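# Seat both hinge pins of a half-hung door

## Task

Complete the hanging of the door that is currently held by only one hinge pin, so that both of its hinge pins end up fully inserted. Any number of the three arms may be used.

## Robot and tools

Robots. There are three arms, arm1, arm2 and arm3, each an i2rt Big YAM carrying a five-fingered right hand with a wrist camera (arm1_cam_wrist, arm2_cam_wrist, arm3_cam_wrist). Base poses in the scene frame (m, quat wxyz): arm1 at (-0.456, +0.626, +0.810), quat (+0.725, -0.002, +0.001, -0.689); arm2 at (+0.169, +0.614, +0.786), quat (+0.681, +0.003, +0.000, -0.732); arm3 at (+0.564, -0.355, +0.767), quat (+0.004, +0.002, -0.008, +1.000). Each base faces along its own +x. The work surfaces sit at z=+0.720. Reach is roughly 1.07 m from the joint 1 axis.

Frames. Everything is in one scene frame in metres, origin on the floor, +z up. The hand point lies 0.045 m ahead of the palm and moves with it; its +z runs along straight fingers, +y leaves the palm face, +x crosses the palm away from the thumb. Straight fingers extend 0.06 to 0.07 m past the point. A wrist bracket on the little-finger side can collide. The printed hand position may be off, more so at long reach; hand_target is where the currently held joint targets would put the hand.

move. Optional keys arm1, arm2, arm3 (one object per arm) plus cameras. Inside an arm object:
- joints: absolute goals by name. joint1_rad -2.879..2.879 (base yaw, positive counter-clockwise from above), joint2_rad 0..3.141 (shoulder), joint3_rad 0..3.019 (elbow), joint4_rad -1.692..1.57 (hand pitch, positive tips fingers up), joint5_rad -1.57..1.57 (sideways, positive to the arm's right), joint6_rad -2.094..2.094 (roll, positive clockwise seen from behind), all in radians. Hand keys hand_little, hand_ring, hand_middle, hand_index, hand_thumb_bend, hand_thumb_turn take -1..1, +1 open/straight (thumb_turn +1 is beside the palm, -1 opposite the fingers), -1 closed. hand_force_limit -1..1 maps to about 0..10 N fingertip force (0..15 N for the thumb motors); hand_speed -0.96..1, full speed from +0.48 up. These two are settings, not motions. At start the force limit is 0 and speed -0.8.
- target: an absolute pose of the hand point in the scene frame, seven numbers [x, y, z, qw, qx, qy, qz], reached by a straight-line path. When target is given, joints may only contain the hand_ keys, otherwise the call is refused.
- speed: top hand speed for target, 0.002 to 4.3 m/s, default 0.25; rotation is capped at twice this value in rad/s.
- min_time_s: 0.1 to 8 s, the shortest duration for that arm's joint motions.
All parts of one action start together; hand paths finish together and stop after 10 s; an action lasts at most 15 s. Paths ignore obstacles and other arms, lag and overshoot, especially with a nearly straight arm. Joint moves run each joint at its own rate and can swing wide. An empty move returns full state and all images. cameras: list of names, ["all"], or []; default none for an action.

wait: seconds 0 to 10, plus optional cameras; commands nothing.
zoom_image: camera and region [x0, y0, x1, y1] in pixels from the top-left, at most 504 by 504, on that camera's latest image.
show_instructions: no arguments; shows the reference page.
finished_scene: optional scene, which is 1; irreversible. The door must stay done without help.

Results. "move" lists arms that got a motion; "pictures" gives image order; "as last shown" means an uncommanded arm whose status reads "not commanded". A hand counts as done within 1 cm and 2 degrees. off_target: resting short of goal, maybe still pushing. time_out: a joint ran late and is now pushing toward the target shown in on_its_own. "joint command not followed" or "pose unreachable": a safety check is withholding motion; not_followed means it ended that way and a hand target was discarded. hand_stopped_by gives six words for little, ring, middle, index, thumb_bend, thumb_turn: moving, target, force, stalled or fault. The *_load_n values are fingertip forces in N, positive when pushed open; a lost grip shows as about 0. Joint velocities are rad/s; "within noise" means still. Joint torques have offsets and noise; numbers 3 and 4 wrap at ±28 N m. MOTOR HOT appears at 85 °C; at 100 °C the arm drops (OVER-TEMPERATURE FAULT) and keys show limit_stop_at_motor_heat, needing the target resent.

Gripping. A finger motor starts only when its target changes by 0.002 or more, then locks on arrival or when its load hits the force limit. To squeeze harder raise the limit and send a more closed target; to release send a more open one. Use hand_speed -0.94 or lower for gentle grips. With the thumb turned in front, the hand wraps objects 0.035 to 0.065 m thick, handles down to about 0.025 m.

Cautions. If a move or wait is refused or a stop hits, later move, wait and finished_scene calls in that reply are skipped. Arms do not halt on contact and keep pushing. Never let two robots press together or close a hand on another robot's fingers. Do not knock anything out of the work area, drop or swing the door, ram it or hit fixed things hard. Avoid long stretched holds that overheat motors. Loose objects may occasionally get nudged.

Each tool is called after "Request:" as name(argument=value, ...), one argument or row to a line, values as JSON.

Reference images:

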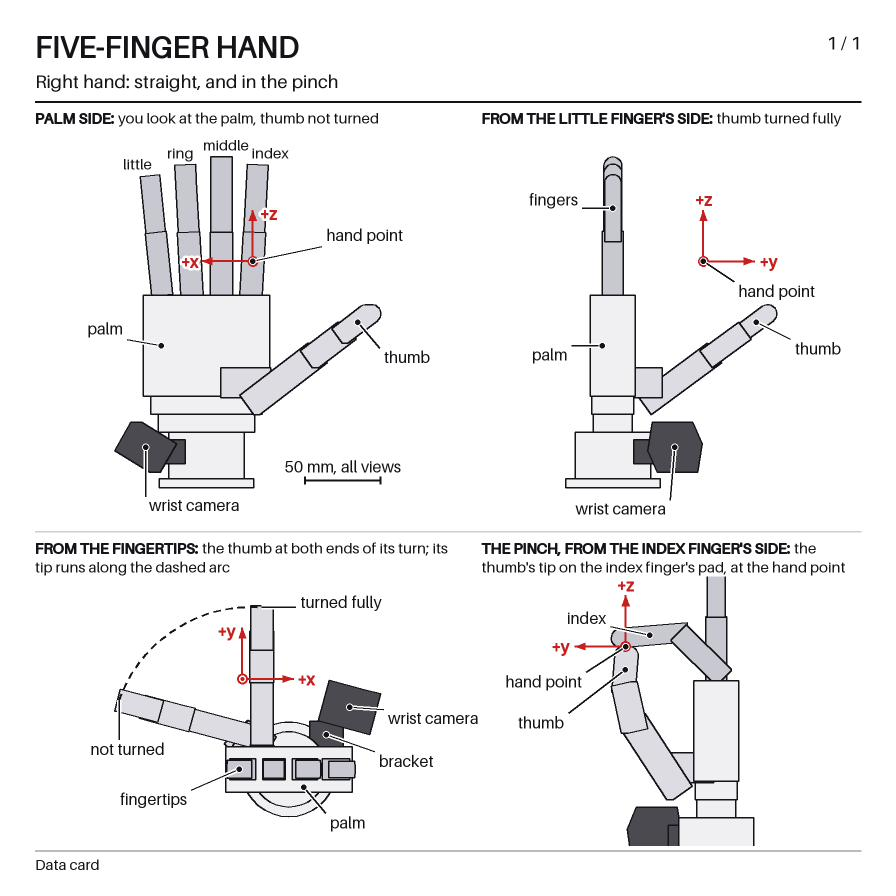

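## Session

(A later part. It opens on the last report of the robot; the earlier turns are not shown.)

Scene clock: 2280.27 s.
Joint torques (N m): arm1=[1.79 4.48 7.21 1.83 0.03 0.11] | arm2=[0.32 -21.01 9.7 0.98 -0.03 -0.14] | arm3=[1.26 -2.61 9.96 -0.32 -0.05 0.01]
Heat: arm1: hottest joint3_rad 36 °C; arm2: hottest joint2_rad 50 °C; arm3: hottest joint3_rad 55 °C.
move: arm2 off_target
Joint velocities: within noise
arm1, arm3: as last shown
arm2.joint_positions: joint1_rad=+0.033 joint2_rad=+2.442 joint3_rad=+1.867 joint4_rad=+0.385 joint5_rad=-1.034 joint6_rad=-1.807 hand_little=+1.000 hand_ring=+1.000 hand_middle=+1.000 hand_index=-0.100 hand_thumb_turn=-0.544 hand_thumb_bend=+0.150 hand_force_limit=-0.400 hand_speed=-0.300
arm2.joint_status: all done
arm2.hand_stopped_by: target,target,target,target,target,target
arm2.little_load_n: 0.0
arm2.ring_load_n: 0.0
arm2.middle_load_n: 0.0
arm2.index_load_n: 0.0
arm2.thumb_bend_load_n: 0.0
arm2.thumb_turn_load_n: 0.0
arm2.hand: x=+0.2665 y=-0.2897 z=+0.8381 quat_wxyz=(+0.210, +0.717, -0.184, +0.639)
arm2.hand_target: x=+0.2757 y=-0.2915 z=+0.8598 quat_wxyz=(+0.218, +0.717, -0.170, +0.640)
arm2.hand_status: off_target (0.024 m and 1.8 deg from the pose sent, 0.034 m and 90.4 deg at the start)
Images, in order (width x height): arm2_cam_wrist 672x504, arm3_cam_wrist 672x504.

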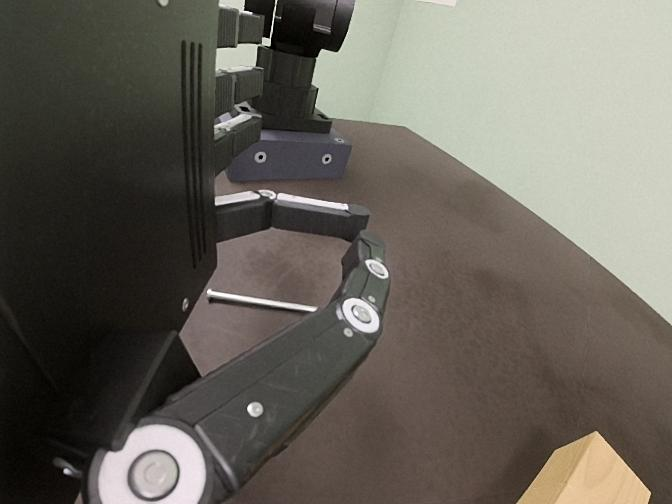

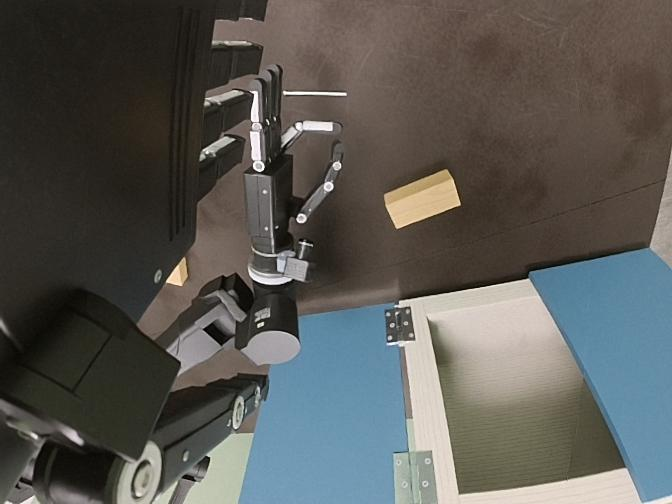

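Request:
move(
  arm2={"target":[0.310,-0.272,0.80,0.2182,0.7175,-0.1702,0.6394],"speed":0.1,"joints":{"hand_index":-0.05}},
  cameras=["arm2_cam_wrist","arm3_cam_wrist"],
)

Request:
zoom_image(
  camera="arm3_cam_wrist",
  region=[230, 60, 380, 210],
)

Scene clock: 2313.47 s.
Joint torques (N m): arm1=[1.85 4.54 7.21 1.84 0.03 0.11] | arm2=[0.03 -17.2 8.69 1.98 0.01 -0.01] | arm3=[1.2 -2.67 9.98 -0.34 -0.06 0.02]
Heat: arm1: hottest joint3_rad 36 °C; arm2: hottest joint2_rad 47 °C; arm3: hottest joint3_rad 56 °C.
move: arm2 off_target
Joint velocities: within noise
arm1.joint_positions: joint1_rad=+0.540 joint2_rad=+0.643 joint3_rad=+1.569 joint4_rad=-1.489 joint5_rad=+0.222 joint6_rad=-1.308 hand_little=+1.000 hand_ring=+1.000 hand_middle=+1.000 hand_index=+1.000 hand_thumb_turn=+1.000 hand_thumb_bend=+1.000 hand_force_limit=+0.000 hand_speed=-0.800
arm1.joint_status: not commanded
arm1.hand_stopped_by: target,target,target,target,target,target
arm1.little_load_n: 0.0
arm1.ring_load_n: 0.0
arm1.middle_load_n: 0.0
arm1.index_load_n: 0.0
arm1.thumb_bend_load_n: 0.0
arm1.thumb_turn_load_n: 0.0
arm1.hand: x=-0.4302 y=+0.4273 z=+1.3542 quat_wxyz=(+0.261, +0.677, -0.549, +0.414)
arm1.hand_target: x=-0.4304 y=+0.4313 z=+1.3581 quat_wxyz=(+0.258, +0.677, -0.548, +0.418)
arm1.hand_status: not commanded
arm2.joint_positions: joint1_rad=+0.083 joint2_rad=+2.444 joint3_rad=+1.789 joint4_rad=+0.505 joint5_rad=-0.989 joint6_rad=-1.807 hand_little=+1.000 hand_ring=+1.000 hand_middle=+1.000 hand_index=-0.050 hand_thumb_turn=-0.544 hand_thumb_bend=+0.150 hand_force_limit=-0.400 hand_speed=-0.300
arm2.joint_status: all done
arm2.hand_stopped_by: target,target,target,target,target,target
arm2.little_load_n: 0.0
arm2.ring_load_n: 0.0
arm2.middle_load_n: 0.0
arm2.index_load_n: 0.0
arm2.thumb_bend_load_n: 0.0
arm2.thumb_turn_load_n: 0.0
arm2.hand: x=+0.3050 y=-0.2745 z=+0.8206 quat_wxyz=(+0.223, +0.716, -0.168, +0.640)
arm2.hand_target: x=+0.3099 y=-0.2714 z=+0.8002 quat_wxyz=(+0.218, +0.718, -0.170, +0.639)
arm2.hand_status: off_target (0.021 m and 0.6 deg from the pose sent, 0.061 m and 1.8 deg at the start)
arm3.joint_positions: joint1_rad=-0.309 joint2_rad=+0.869 joint3_rad=+1.056 joint4_rad=-1.678 joint5_rad=-0.021 joint6_rad=+2.041 hand_little=+1.000 hand_ring=+1.000 hand_middle=+1.000 hand_index=+1.000 hand_thumb_turn=+1.000 hand_thumb_bend=+1.000 hand_force_limit=+0.000 hand_speed=+0.200
arm3.joint_status: not commanded
arm3.hand_stopped_by: target,target,target,target,target,target
arm3.little_load_n: 0.0
arm3.ring_load_n: 0.0
arm3.middle_load_n: 0.0
arm3.index_load_n: 0.0
arm3.thumb_bend_load_n: 0.0
arm3.thumb_turn_load_n: 0.0
arm3.hand: x=+0.2855 y=-0.3140 z=+1.0417 quat_wxyz=(+0.006, +0.923, -0.382, -0.044)
arm3.hand_target: x=+0.2799 y=-0.3150 z=+1.0650 quat_wxyz=(+0.010, +0.922, -0.381, -0.068)
arm3.hand_status: not commanded
Images, in order (width x height): arm2_cam_wrist 672x504, arm3_cam_wrist 672x504.

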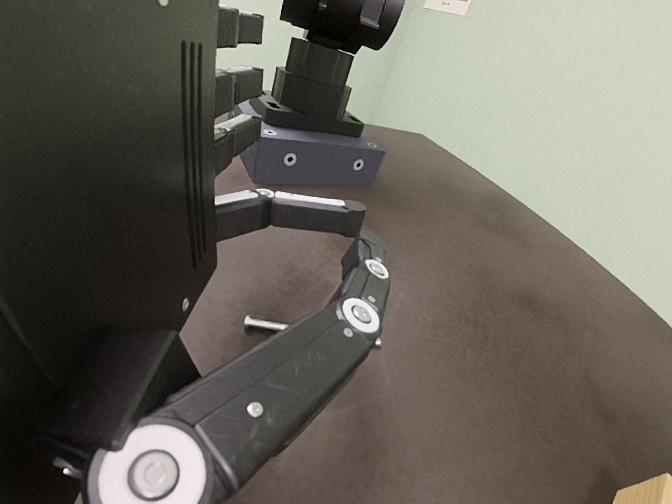

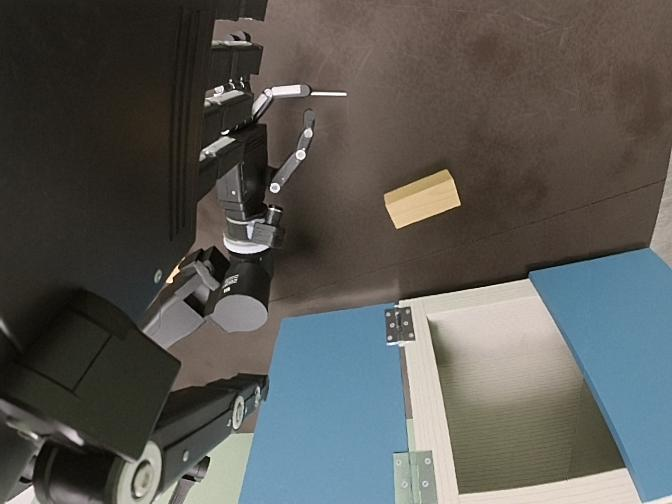

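Scaled by 3.360 from the camera's image (finer frame: 960x720).

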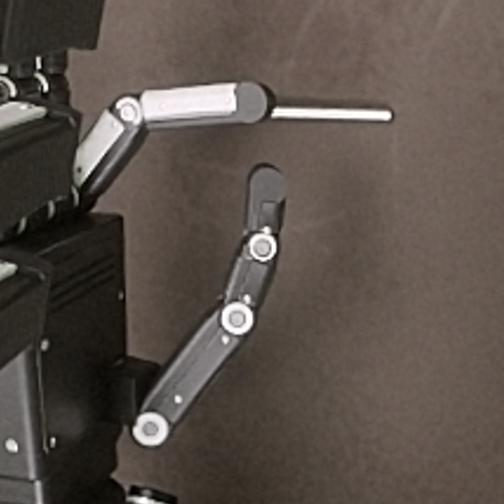

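Request:
move(
  arm2={"target":[0.303,-0.267,0.76,0.2182,0.7175,-0.1702,0.6394],"speed":0.08},
  cameras=["arm2_cam_wrist","arm3_cam_wrist"],
)

Request:
zoom_image(
  camera="arm3_cam_wrist",
  region=[230, 60, 380, 210],
)

Scene clock: 2320.47 s.
Joint torques (N m): arm1=[1.73 4.54 7.21 1.85 0.04 0.11] | arm2=[-0.85 -17.67 8.8 1.99 -0.29 -0.04] | arm3=[1.32 -2.61 9.99 -0.31 -0.06 0.02]
Heat: arm1: hottest joint3_rad 36 °C; arm2: hottest joint2_rad 47 °C; arm3: hottest joint3_rad 56 °C.
move: arm2 done
Joint velocities: within noise
arm1, arm3: as last shown
arm2.joint_positions: joint1_rad=+0.083 joint2_rad=+2.517 joint3_rad=+1.785 joint4_rad=+0.565 joint5_rad=-0.991 joint6_rad=-1.807 hand_little=+1.000 hand_ring=+1.000 hand_middle=+1.000 hand_index=-0.050 hand_thumb_turn=-0.544 hand_thumb_bend=+0.150 hand_force_limit=-0.400 hand_speed=-0.300
arm2.joint_status: not commanded
arm2.hand_stopped_by: target,target,target,target,target,target
arm2.little_load_n: -0.5
arm2.ring_load_n: 0.0
arm2.middle_load_n: 0.0
arm2.index_load_n: 0.0
arm2.thumb_bend_load_n: 0.0
arm2.thumb_turn_load_n: 0.5
arm2.hand: x=+0.3056 y=-0.2673 z=+0.7696 quat_wxyz=(+0.216, +0.718, -0.172, +0.639)
arm2.hand_target: x=+0.3030 y=-0.2668 z=+0.7600 quat_wxyz=(+0.218, +0.718, -0.170, +0.639)
arm2.hand_status: done (0.010 m and 0.3 deg from the pose sent, 0.061 m and 0.7 deg at the start)
Images, in order (width x height): arm2_cam_wrist 672x504, arm3_cam_wrist 672x504.

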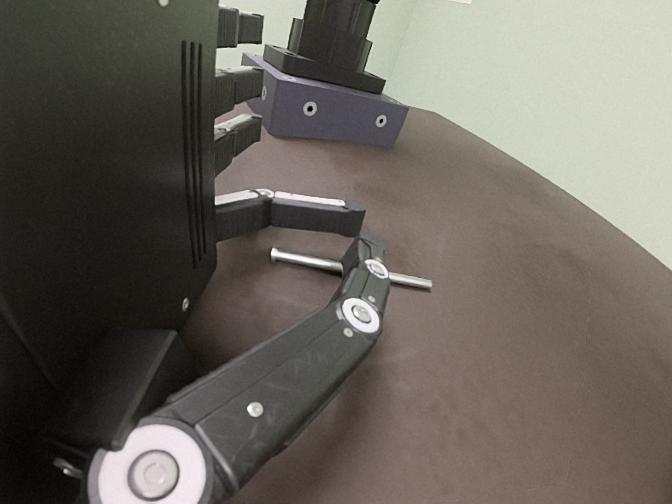

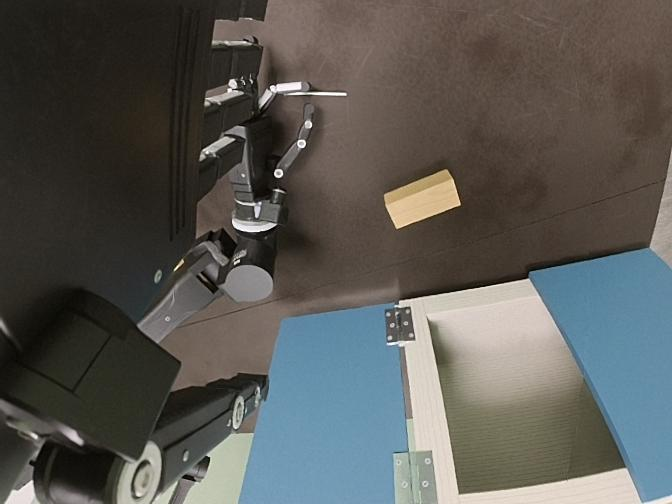

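Scaled by 3.360 from the camera's image (finer frame: 960x720).

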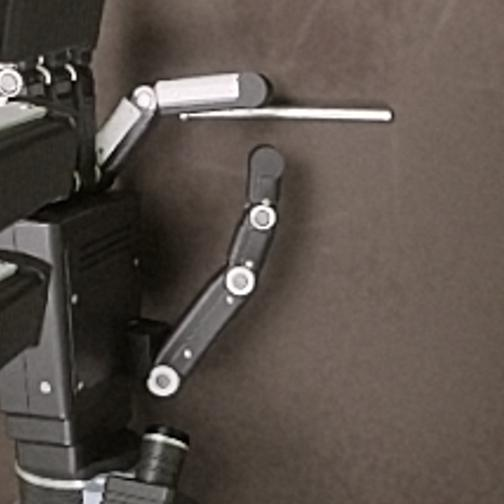

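Request:
move(
  arm2={"target":[0.3000,-0.2665,0.745,0.2182,0.7175,-0.1702,0.6394],"speed":0.06},
  cameras=["arm2_cam_wrist","arm3_cam_wrist"],
)

Request:
zoom_image(
  camera="arm3_cam_wrist",
  region=[230, 60, 380, 210],
)

Request:
zoom_image(
  camera="arm2_cam_wrist",
  region=[220, 160, 440, 360],
)

Scene clock: 2330.27 s.
Joint torques (N m): arm1=[1.73 4.48 7.21 1.84 0.03 0.11] | arm2=[-1.08 -17.08 9.35 1.87 -0.26 -0.04] | arm3=[1.2 -2.61 9.96 -0.34 -0.05 0.01]
Heat: arm1: hottest joint3_rad 36 °C; arm2: hottest joint2_rad 47 °C; arm3: hottest joint3_rad 56 °C.
move: arm2 off_target
Joint velocities: within noise
arm1, arm3: as last shown
arm2.joint_positions: joint1_rad=+0.083 joint2_rad=+2.535 joint3_rad=+1.785 joint4_rad=+0.587 joint5_rad=-0.996 joint6_rad=-1.808 hand_little=+1.000 hand_ring=+1.000 hand_middle=+1.000 hand_index=-0.050 hand_thumb_turn=-0.544 hand_thumb_bend=+0.150 hand_force_limit=-0.400 hand_speed=-0.300
arm2.joint_status: not commanded
arm2.hand_stopped_by: target,target,target,target,target,target
arm2.little_load_n: 0.0
arm2.ring_load_n: 0.0
arm2.middle_load_n: 0.0
arm2.index_load_n: 0.0
arm2.thumb_bend_load_n: 0.0
arm2.thumb_turn_load_n: 0.0
arm2.hand: x=+0.3064 y=-0.2651 z=+0.7594 quat_wxyz=(+0.216, +0.718, -0.169, +0.640)
arm2.hand_target: x=+0.2999 y=-0.2660 z=+0.7451 quat_wxyz=(+0.218, +0.718, -0.170, +0.639)
arm2.hand_status: off_target (0.016 m and 0.3 deg from the pose sent, 0.025 m and 0.3 deg at the start)
arm3.little_load_n: 0.5
Images, in order (width x height): arm2_cam_wrist 672x504, arm3_cam_wrist 672x504.

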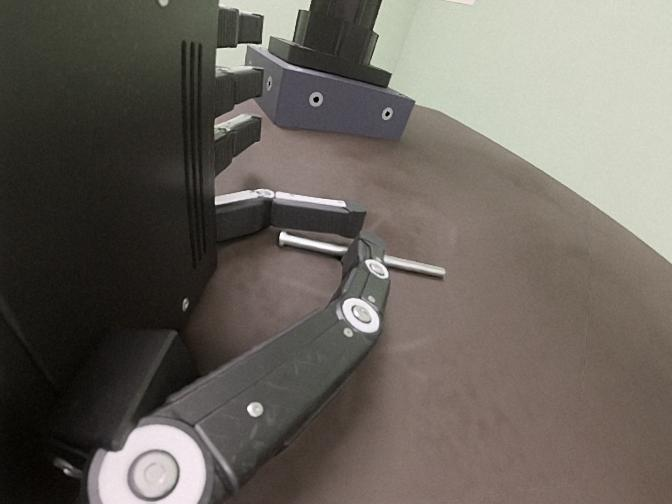

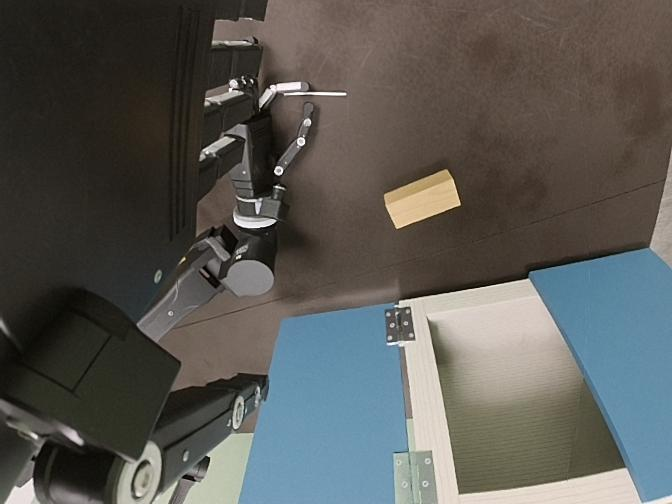

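Scaled by 3.360 from the camera's image (finer frame: 960x720).

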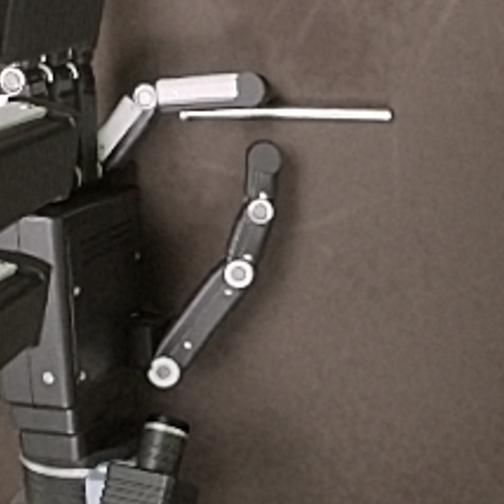

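Scaled by 2.291 from the camera's image (finer frame: 960x720).

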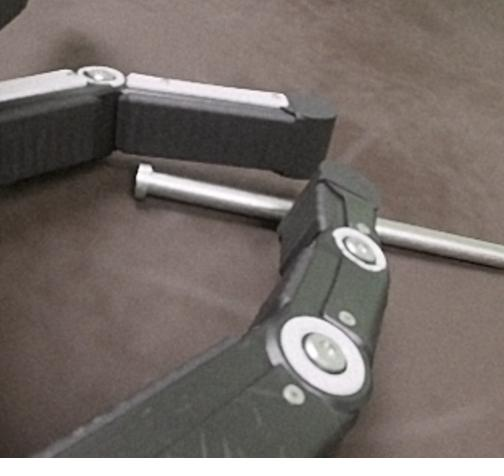

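Request:
move(
  arm2={"target":[0.2990,-0.2680,0.730,0.2182,0.7175,-0.1702,0.6394],"speed":0.06},
  cameras=["arm2_cam_wrist","arm3_cam_wrist"],
)

Request:
zoom_image(
  camera="arm3_cam_wrist",
  region=[230, 60, 380, 210],
)

Request:
zoom_image(
  camera="arm2_cam_wrist",
  region=[220, 160, 440, 360],
)

Scene clock: 2341.13 s.
Joint torques (N m): arm1=[1.79 4.48 7.21 1.84 0.03 0.11] | arm2=[-1.2 -15.68 10.45 1.54 -0.19 -0.05] | arm3=[1.14 -2.67 9.98 -0.34 -0.05 0.01]
Heat: arm1: hottest joint3_rad 36 °C; arm2: hottest joint2_rad 46 °C; arm3: hottest joint3_rad 56 °C.
move: arm2 off_target
Joint velocities: within noise
arm1, arm3: as last shown
arm2.joint_positions: joint1_rad=+0.083 joint2_rad=+2.543 joint3_rad=+1.785 joint4_rad=+0.612 joint5_rad=-0.999 joint6_rad=-1.808 hand_little=+1.000 hand_ring=+1.000 hand_middle=+1.000 hand_index=-0.050 hand_thumb_turn=-0.544 hand_thumb_bend=+0.150 hand_force_limit=-0.400 hand_speed=-0.300
arm2.joint_status: not commanded
arm2.hand_stopped_by: target,target,target,target,target,target
arm2.little_load_n: 0.0
arm2.ring_load_n: 0.0
arm2.middle_load_n: 0.0
arm2.index_load_n: 0.0
arm2.thumb_bend_load_n: 0.0
arm2.thumb_turn_load_n: 0.0
arm2.hand: x=+0.3067 y=-0.2649 z=+0.7583 quat_wxyz=(+0.221, +0.716, -0.163, +0.642)
arm2.hand_target: x=+0.2988 y=-0.2660 z=+0.7306 quat_wxyz=(+0.218, +0.718, -0.170, +0.639)
arm2.hand_status: off_target (0.029 m and 1.0 deg from the pose sent, 0.031 m and 0.3 deg at the start)
arm3.little_load_n: 0.0
Images, in order (width x height): arm2_cam_wrist 672x504, arm3_cam_wrist 672x504.

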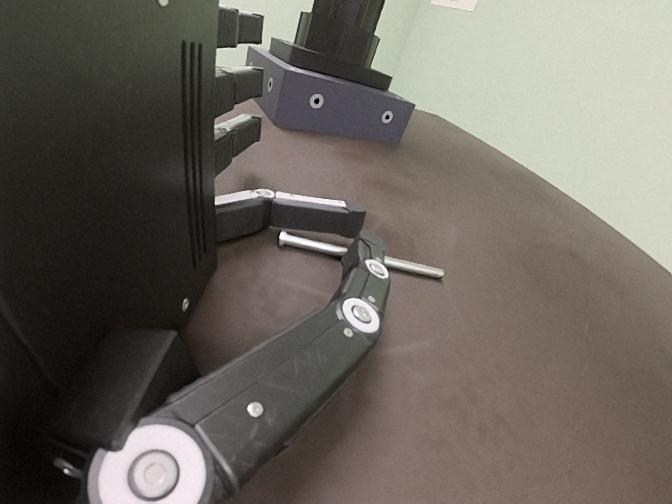

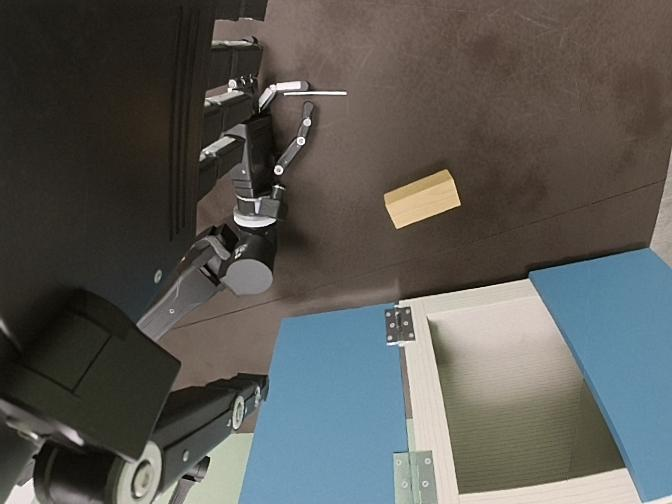

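Scaled by 3.360 from the camera's image (finer frame: 960x720).

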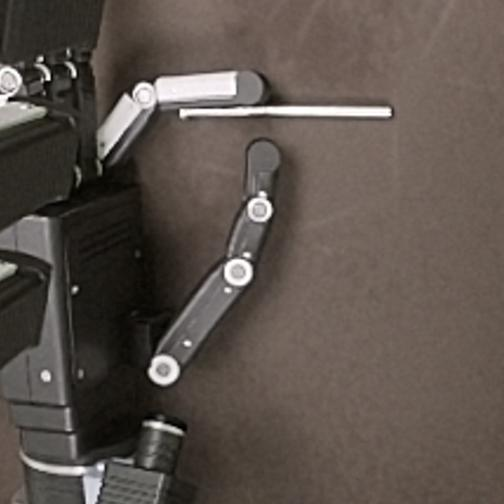

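Scaled by 2.291 from the camera's image (finer frame: 960x720).

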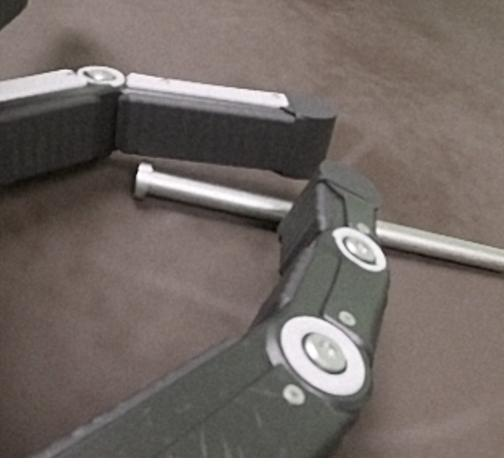

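Request:
move(
  arm2={"target":[0.2990,-0.2680,0.737,0.2182,0.7175,-0.1702,0.6394],"speed":0.06},
)

Request:
move(
  arm2={"joints":{"hand_speed":-0.85,"hand_force_limit":-0.5,"hand_index":-0.5}},
  cameras=["arm2_cam_wrist","arm3_cam_wrist"],
)

Request:
zoom_image(
  camera="arm3_cam_wrist",
  region=[230, 60, 380, 210],
)

Request:
zoom_image(
  camera="arm2_cam_wrist",
  region=[220, 160, 440, 360],
)

Scene clock: 2363.10 s.
Joint torques (N m): arm1=[1.73 4.48 7.2 1.84 0.03 0.11] | arm2=[-1.14 -16.56 10.25 1.18 -0.2 -0.03] | arm3=[1.32 -2.67 9.98 -0.34 -0.05 0.01]
Heat: arm1: hottest joint3_rad 36 °C; arm2: hottest joint3_rad 45 °C; arm3: hottest joint3_rad 56 °C.
move: arm2 off_target
Joint velocities: within noise
arm1, arm3: as last shown
arm2.joint_positions: joint1_rad=+0.083 joint2_rad=+2.543 joint3_rad=+1.785 joint4_rad=+0.612 joint5_rad=-0.999 joint6_rad=-1.808 hand_little=+1.000 hand_ring=+1.000 hand_middle=+1.000 hand_index=-0.050 hand_thumb_turn=-0.544 hand_thumb_bend=+0.150 hand_force_limit=-0.400 hand_speed=-0.300
arm2.joint_status: not commanded
arm2.hand_stopped_by: target,target,target,target,target,target
arm2.little_load_n: 0.0
arm2.ring_load_n: 0.0
arm2.middle_load_n: 0.0
arm2.index_load_n: 0.0
arm2.thumb_bend_load_n: 0.0
arm2.thumb_turn_load_n: 0.5
arm2.hand: x=+0.3067 y=-0.2649 z=+0.7584 quat_wxyz=(+0.222, +0.716, -0.162, +0.642)
arm2.hand_target: x=+0.2989 y=-0.2668 z=+0.7374 quat_wxyz=(+0.218, +0.717, -0.170, +0.639)
arm2.hand_status: off_target (0.023 m and 1.0 deg from the pose sent, 0.023 m and 1.0 deg at the start)
pictures: none

Scene clock: 2364.40 s.
Joint torques (N m): arm1=[1.79 4.48 7.23 1.84 0.04 0.11] | arm2=[-1.2 -16.62 10.18 1.17 -0.13 -0.03] | arm3=[1.32 -2.61 9.96 -0.34 -0.06 0.02]
Heat: arm1: hottest joint3_rad 36 °C; arm2: hottest joint3_rad 45 °C; arm3: hottest joint3_rad 56 °C.
move: arm2 off_target
Joint velocities: within noise
arm1, arm3: as last shown
arm2.joint_positions: joint1_rad=+0.083 joint2_rad=+2.543 joint3_rad=+1.785 joint4_rad=+0.612 joint5_rad=-1.000 joint6_rad=-1.808 hand_little=+1.000 hand_ring=+1.000 hand_middle=+1.000 hand_index=-0.255 hand_thumb_turn=-0.544 hand_thumb_bend=+0.150 hand_force_limit=-0.500 hand_speed=-0.850
arm2.joint_status: hand_index off_target (ended at -0.255, target -0.500); the others done
arm2.hand_stopped_by: target,target,target,force,target,target
arm2.little_load_n: 0.0
arm2.ring_load_n: 0.0
arm2.middle_load_n: -0.5
arm2.index_load_n: 7.5
arm2.thumb_bend_load_n: 1.0
arm2.thumb_turn_load_n: 0.0
arm2.hand: x=+0.3070 y=-0.2647 z=+0.7585 quat_wxyz=(+0.221, +0.716, -0.162, +0.642)
arm2.hand_target: x=+0.2988 y=-0.2668 z=+0.7374 quat_wxyz=(+0.218, +0.717, -0.170, +0.639)
arm2.hand_status: not commanded
Images, in order (width x height): arm2_cam_wrist 672x504, arm3_cam_wrist 672x504.

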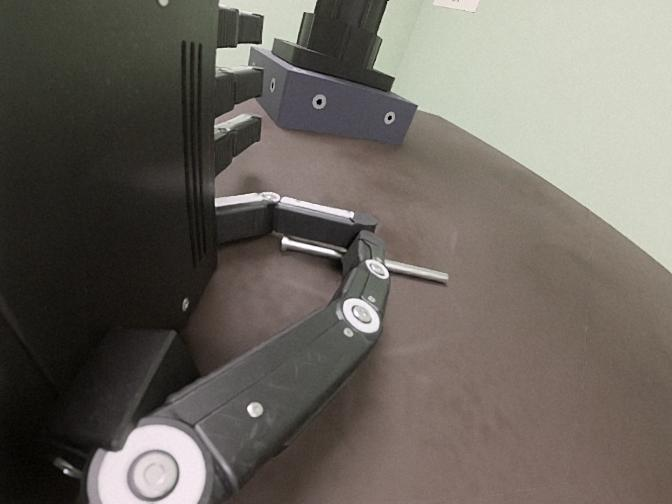

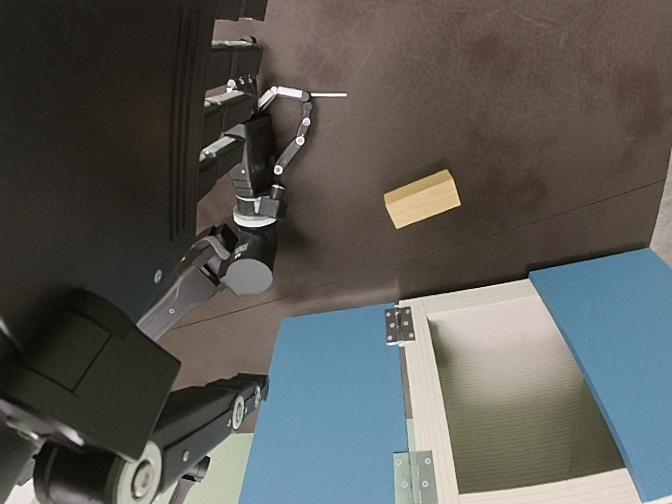

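Scaled by 3.360 from the camera's image (finer frame: 960x720).

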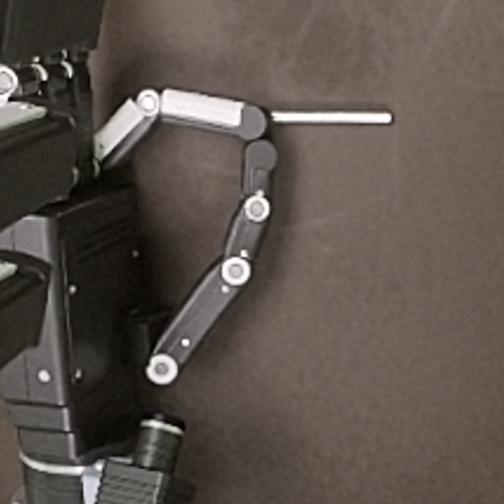

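Scaled by 2.291 from the camera's image (finer frame: 960x720).

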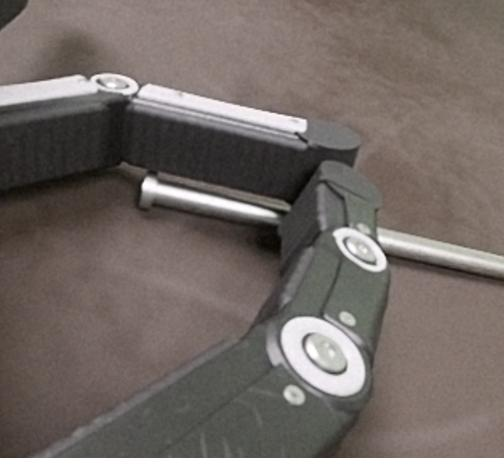

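Request:
move(
  arm2={"joints":{"hand_speed":-0.5,"hand_index":-0.06}},
)

Request:
move(
  arm2={"target":[0.2990,-0.2680,0.77,0.1582,0.7571,-0.1166,0.6231],"speed":0.1},
  cameras=["arm2_cam_wrist","arm3_cam_wrist"],
)

Request:
zoom_image(
  camera="arm3_cam_wrist",
  region=[230, 60, 380, 210],
)

Request:
zoom_image(
  camera="arm2_cam_wrist",
  region=[220, 160, 440, 360],
)

Scene clock: 2385.27 s.
Joint torques (N m): arm1=[1.73 4.48 7.23 1.83 0.04 0.11] | arm2=[-1.03 -16.5 10.18 1.22 -0.12 -0.03] | arm3=[1.2 -2.55 9.98 -0.32 -0.05 0.01]
Heat: arm1: hottest joint3_rad 36 °C; arm2: hottest joint3_rad 45 °C; arm3: hottest joint3_rad 56 °C.
move: arm2 done
Joint velocities: within noise
arm1, arm3: as last shown
arm1.index_load_n: 0.5
arm1.thumb_turn_load_n: -0.5
arm2.joint_positions: joint1_rad=+0.083 joint2_rad=+2.543 joint3_rad=+1.785 joint4_rad=+0.612 joint5_rad=-1.000 joint6_rad=-1.808 hand_little=+1.000 hand_ring=+1.000 hand_middle=+1.000 hand_index=-0.060 hand_thumb_turn=-0.544 hand_thumb_bend=+0.150 hand_force_limit=-0.500 hand_speed=-0.500
arm2.joint_status: all done
arm2.hand_stopped_by: target,target,target,target,target,target
arm2.little_load_n: 0.0
arm2.ring_load_n: 0.0
arm2.middle_load_n: 0.0
arm2.index_load_n: -0.5
arm2.thumb_bend_load_n: 0.0
arm2.thumb_turn_load_n: 0.0
arm2.hand: x=+0.3070 y=-0.2647 z=+0.7585 quat_wxyz=(+0.221, +0.716, -0.162, +0.642)
arm2.hand_target: x=+0.2988 y=-0.2668 z=+0.7374 quat_wxyz=(+0.218, +0.717, -0.170, +0.639)
arm2.hand_status: not commanded
pictures: none

Scene clock: 2387.00 s.
Joint torques (N m): arm1=[1.79 4.48 7.21 1.84 0.03 0.11] | arm2=[-1.32 -20.01 11.37 0.65 -0.35 -0.11] | arm3=[1.26 -2.67 9.99 -0.34 -0.05 0.01]
Heat: arm1: hottest joint3_rad 36 °C; arm2: hottest joint3_rad 45 °C; arm3: hottest joint3_rad 56 °C.
move: arm2 off_target
Joint velocities: within noise
arm1, arm3: as last shown
arm1.index_load_n: 0.0
arm1.thumb_turn_load_n: 0.0
arm2.joint_positions: joint1_rad=+0.062 joint2_rad=+2.528 joint3_rad=+1.881 joint4_rad=+0.189 joint5_rad=-1.155 joint6_rad=-2.064 hand_little=+1.000 hand_ring=+1.000 hand_middle=+1.000 hand_index=-0.060 hand_thumb_turn=-0.544 hand_thumb_bend=+0.150 hand_force_limit=-0.500 hand_speed=-0.500
arm2.joint_status: not commanded
arm2.hand_stopped_by: target,target,target,target,target,target
arm2.little_load_n: 0.0
arm2.ring_load_n: 0.0
arm2.middle_load_n: 0.0
arm2.index_load_n: 0.0
arm2.thumb_bend_load_n: 0.0
arm2.thumb_turn_load_n: 0.5
arm2.hand: x=+0.3105 y=-0.2558 z=+0.7518 quat_wxyz=(+0.143, +0.757, -0.123, +0.626)
arm2.hand_target: x=+0.2989 y=-0.2672 z=+0.7704 quat_wxyz=(+0.159, +0.755, -0.118, +0.625)
arm2.hand_status: off_target (0.025 m and 1.9 deg from the pose sent, 0.014 m and 10.3 deg at the start; a joint's target at an end of its range on 21 of 52 steps)
Images, in order (width x height): arm2_cam_wrist 672x504, arm3_cam_wrist 672x504.

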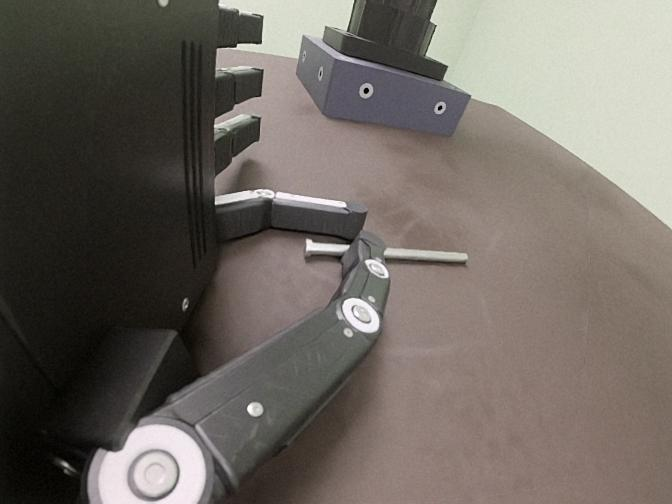

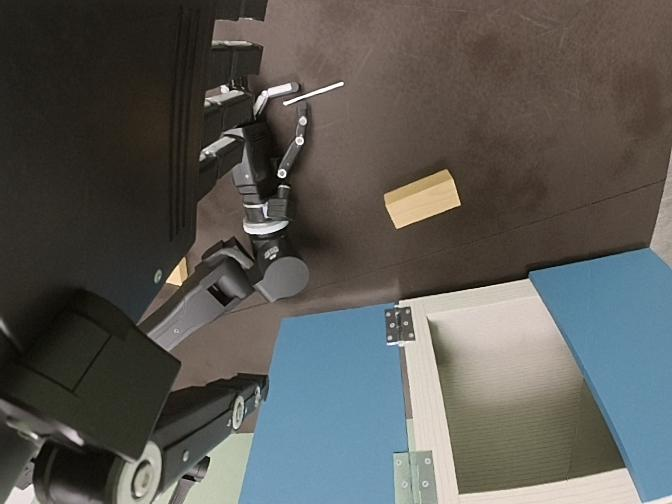

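Scaled by 3.360 from the camera's image (finer frame: 960x720).

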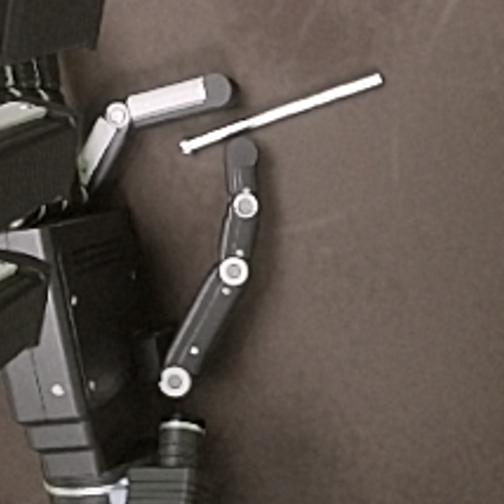

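Scaled by 2.291 from the camera's image (finer frame: 960x720).

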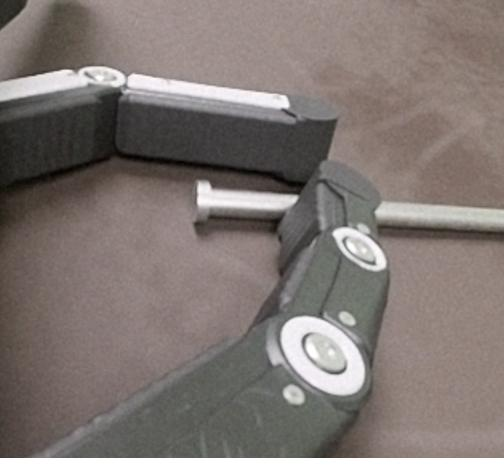

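Request:
move(
  arm2={"joints":{"hand_speed":-0.9,"hand_force_limit":-0.6,"hand_index":-0.5}},
  cameras=["arm2_cam_wrist","arm3_cam_wrist"],
)

Request:
zoom_image(
  camera="arm3_cam_wrist",
  region=[230, 60, 380, 210],
)

Request:
zoom_image(
  camera="arm2_cam_wrist",
  region=[220, 160, 440, 360],
)

Scene clock: 2401.87 s.
Joint torques (N m): arm1=[1.79 4.42 7.2 1.84 0.03 0.11] | arm2=[-1.44 -19.72 11.36 0.7 -0.31 -0.1] | arm3=[1.2 -2.61 9.95 -0.34 -0.05 0.01]
Heat: arm1: hottest joint3_rad 36 °C; arm2: hottest joint3_rad 46 °C; arm3: hottest joint3_rad 56 °C.
move: arm2 off_target
Joint velocities: within noise
arm1.joint_positions: joint1_rad=+0.540 joint2_rad=+0.643 joint3_rad=+1.569 joint4_rad=-1.489 joint5_rad=+0.222 joint6_rad=-1.308 hand_little=+1.000 hand_ring=+1.000 hand_middle=+1.000 hand_index=+1.000 hand_thumb_turn=+1.000 hand_thumb_bend=+1.000 hand_force_limit=+0.000 hand_speed=-0.800
arm1.joint_status: not commanded
arm1.hand_stopped_by: target,target,target,target,target,target
arm1.little_load_n: 0.0
arm1.ring_load_n: 0.0
arm1.middle_load_n: -0.5
arm1.index_load_n: 0.0
arm1.thumb_bend_load_n: 0.0
arm1.thumb_turn_load_n: 0.0
arm1.hand: x=-0.4302 y=+0.4273 z=+1.3542 quat_wxyz=(+0.261, +0.677, -0.549, +0.414)
arm1.hand_target: x=-0.4304 y=+0.4313 z=+1.3581 quat_wxyz=(+0.258, +0.677, -0.548, +0.418)
arm1.hand_status: not commanded
arm2.joint_positions: joint1_rad=+0.062 joint2_rad=+2.528 joint3_rad=+1.881 joint4_rad=+0.187 joint5_rad=-1.156 joint6_rad=-2.065 hand_little=+1.000 hand_ring=+1.000 hand_middle=+1.000 hand_index=-0.189 hand_thumb_turn=-0.544 hand_thumb_bend=+0.150 hand_force_limit=-0.600 hand_speed=-0.900
arm2.joint_status: hand_index off_target (ended at -0.189, target -0.500); the others done
arm2.hand_stopped_by: target,target,target,force,target,target
arm2.little_load_n: 0.0
arm2.ring_load_n: 0.0
arm2.middle_load_n: -0.5
arm2.index_load_n: 3.0
arm2.thumb_bend_load_n: 1.5
arm2.thumb_turn_load_n: 1.5
arm2.hand: x=+0.3106 y=-0.2556 z=+0.7515 quat_wxyz=(+0.142, +0.757, -0.123, +0.626)
arm2.hand_target: x=+0.2989 y=-0.2672 z=+0.7705 quat_wxyz=(+0.159, +0.755, -0.118, +0.625)
arm2.hand_status: not commanded
arm3.joint_positions: joint1_rad=-0.309 joint2_rad=+0.869 joint3_rad=+1.056 joint4_rad=-1.678 joint5_rad=-0.021 joint6_rad=+2.041 hand_little=+1.000 hand_ring=+1.000 hand_middle=+1.000 hand_index=+1.000 hand_thumb_turn=+1.000 hand_thumb_bend=+1.000 hand_force_limit=+0.000 hand_speed=+0.200
arm3.joint_status: not commanded
arm3.hand_stopped_by: target,target,target,target,target,target
arm3.little_load_n: 0.0
arm3.ring_load_n: 0.0
arm3.middle_load_n: 0.0
arm3.index_load_n: 0.0
arm3.thumb_bend_load_n: 0.0
arm3.thumb_turn_load_n: 0.0
arm3.hand: x=+0.2855 y=-0.3140 z=+1.0417 quat_wxyz=(+0.006, +0.923, -0.382, -0.044)
arm3.hand_target: x=+0.2799 y=-0.3150 z=+1.0650 quat_wxyz=(+0.010, +0.922, -0.381, -0.068)
arm3.hand_status: not commanded
Images, in order (width x height): arm2_cam_wrist 672x504, arm3_cam_wrist 672x504.

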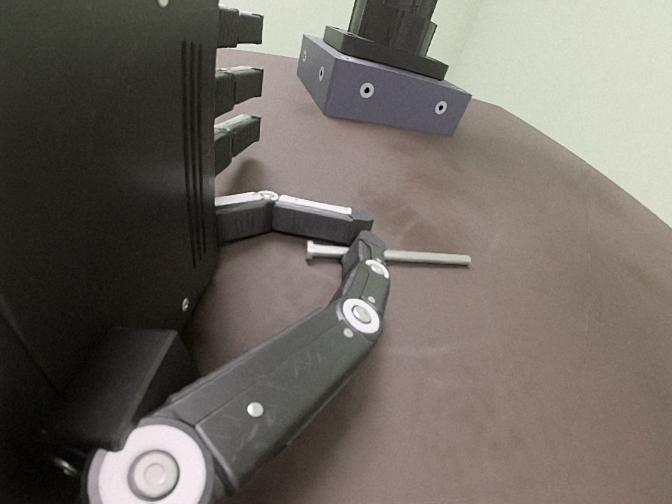

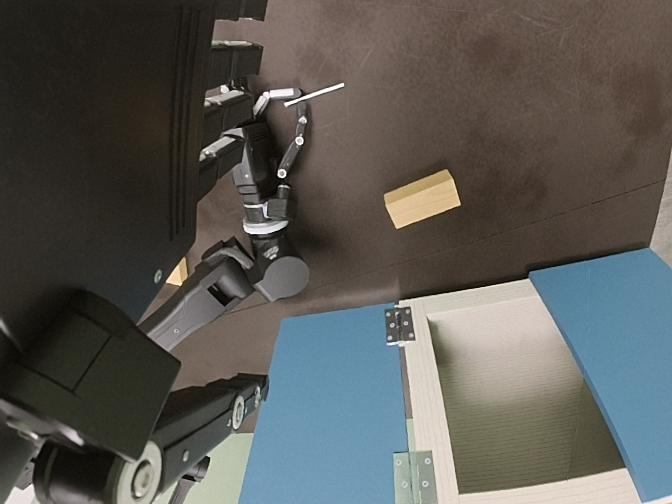

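Scaled by 3.360 from the camera's image (finer frame: 960x720).

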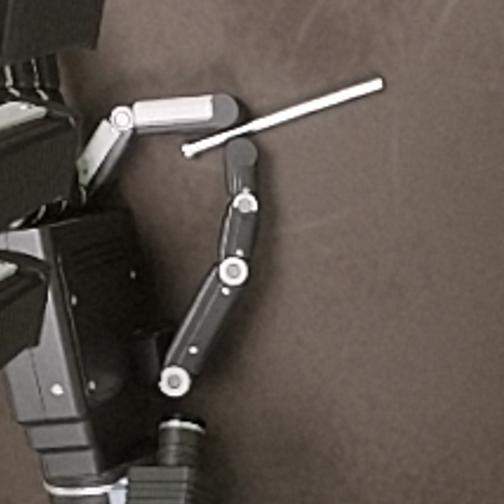

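Scaled by 2.291 from the camera's image (finer frame: 960x720).

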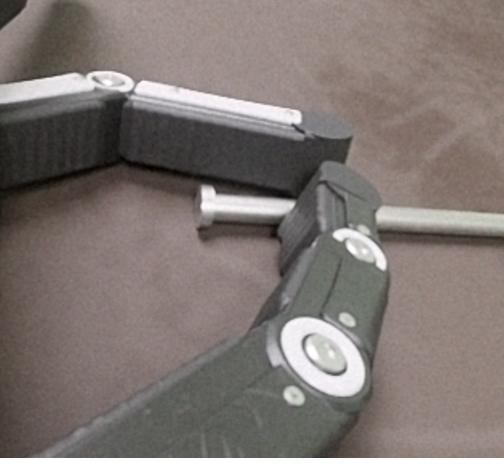

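Request:
move(
  arm2={"joints":{"hand_speed":-0.92,"hand_force_limit":0.0,"hand_index":-0.52}},
)

Request:
move(
  arm2={"target":[0.2990,-0.2680,0.80,0.1582,0.7571,-0.1166,0.6231],"speed":0.05},
  cameras=["arm2_cam_wrist","arm3_cam_wrist"],
)

Request:
zoom_image(
  camera="arm3_cam_wrist",
  region=[230, 60, 380, 210],
)

Request:
zoom_image(
  camera="arm2_cam_wrist",
  region=[220, 160, 440, 360],
)

Scene clock: 2407.27 s.
Joint torques (N m): arm1=[1.73 4.48 7.21 1.84 0.03 0.11] | arm2=[-1.49 -20.01 11.41 0.72 -0.31 -0.06] | arm3=[1.32 -2.61 9.96 -0.34 -0.06 0.01]
Heat: arm1: hottest joint3_rad 36 °C; arm2: hottest joint3_rad 46 °C; arm3: hottest joint3_rad 56 °C.
move: arm2 off_target
Joint velocities: within noise
arm1, arm3: as last shown
arm1.middle_load_n: 0.0
arm2.joint_positions: joint1_rad=+0.062 joint2_rad=+2.528 joint3_rad=+1.881 joint4_rad=+0.187 joint5_rad=-1.156 joint6_rad=-2.069 hand_little=+1.000 hand_ring=+1.000 hand_middle=+1.000 hand_index=-0.210 hand_thumb_turn=-0.544 hand_thumb_bend=+0.151 hand_force_limit=+0.000 hand_speed=-0.920
arm2.joint_status: hand_index off_target (ended at -0.210, target -0.520); the others done
arm2.hand_stopped_by: target,target,target,force,target,target
arm2.little_load_n: 0.0
arm2.ring_load_n: 0.0
arm2.middle_load_n: 0.0
arm2.index_load_n: 2.5
arm2.thumb_bend_load_n: 2.5
arm2.thumb_turn_load_n: 2.0
arm2.hand: x=+0.3106 y=-0.2557 z=+0.7517 quat_wxyz=(+0.144, +0.757, -0.121, +0.625)
arm2.hand_target: x=+0.2989 y=-0.2672 z=+0.7702 quat_wxyz=(+0.159, +0.756, -0.118, +0.625)
arm2.hand_status: not commanded
pictures: none

Scene clock: 2408.47 s.
Joint torques (N m): arm1=[1.73 4.48 7.21 1.84 0.03 0.11] | arm2=[-1.26 -20.37 10.76 0.87 -0.31 -0.04] | arm3=[1.2 -2.55 9.95 -0.34 -0.06 0.01]
Heat: arm1: hottest joint3_rad 36 °C; arm2: hottest joint3_rad 46 °C; arm3: hottest joint3_rad 56 °C.
move: arm2 off_target
Joint velocities: within noise
arm1, arm3: as last shown
arm2.joint_positions: joint1_rad=+0.060 joint2_rad=+2.490 joint3_rad=+1.881 joint4_rad=+0.142 joint5_rad=-1.156 joint6_rad=-2.069 hand_little=+1.000 hand_ring=+1.000 hand_middle=+1.000 hand_index=-0.210 hand_thumb_turn=-0.544 hand_thumb_bend=+0.150 hand_force_limit=+0.000 hand_speed=-0.920
arm2.joint_status: not commanded
arm2.hand_stopped_by: target,target,target,force,target,target
arm2.little_load_n: 0.0
arm2.ring_load_n: 0.0
arm2.middle_load_n: 0.0
arm2.index_load_n: 0.0
arm2.thumb_bend_load_n: 0.0
arm2.thumb_turn_load_n: 0.5
arm2.hand: x=+0.3092 y=-0.2574 z=+0.7751 quat_wxyz=(+0.141, +0.758, -0.124, +0.625)
arm2.hand_target: x=+0.2990 y=-0.2674 z=+0.8001 quat_wxyz=(+0.159, +0.756, -0.118, +0.625)
arm2.hand_status: off_target (0.029 m and 2.1 deg from the pose sent, 0.051 m and 1.8 deg at the start; a joint's target at an end of its range on 35 of 36 steps)
arm3.middle_load_n: -0.5
arm3.thumb_bend_load_n: -0.5
Images, in order (width x height): arm2_cam_wrist 672x504, arm3_cam_wrist 672x504.

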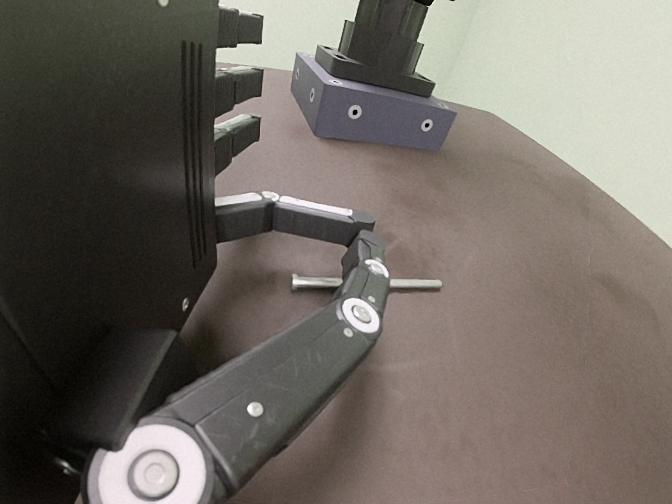

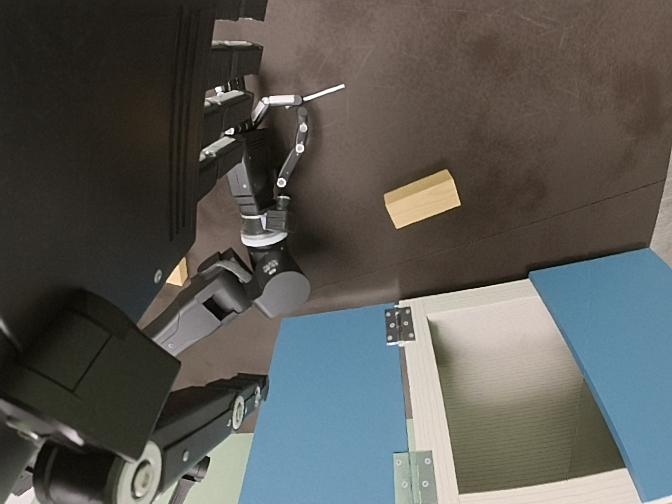

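Scaled by 3.360 from the camera's image (finer frame: 960x720).

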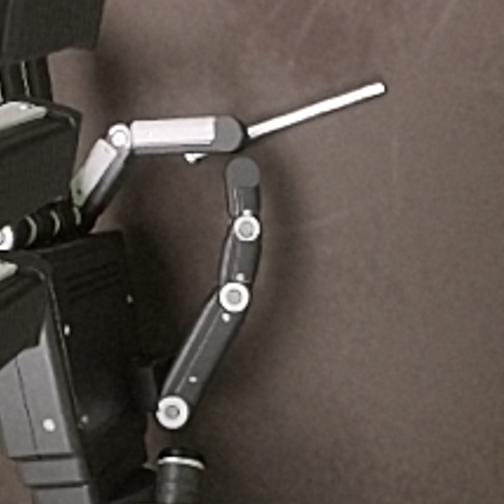

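Scaled by 2.291 from the camera's image (finer frame: 960x720).

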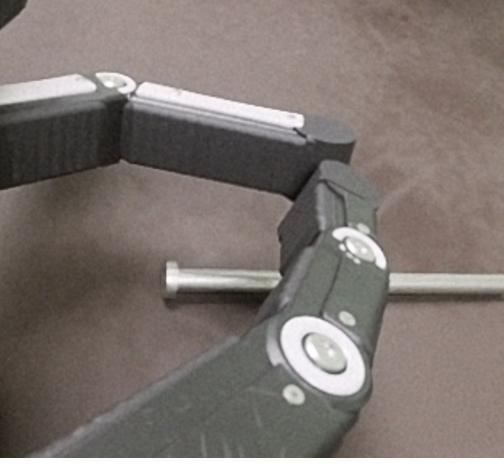

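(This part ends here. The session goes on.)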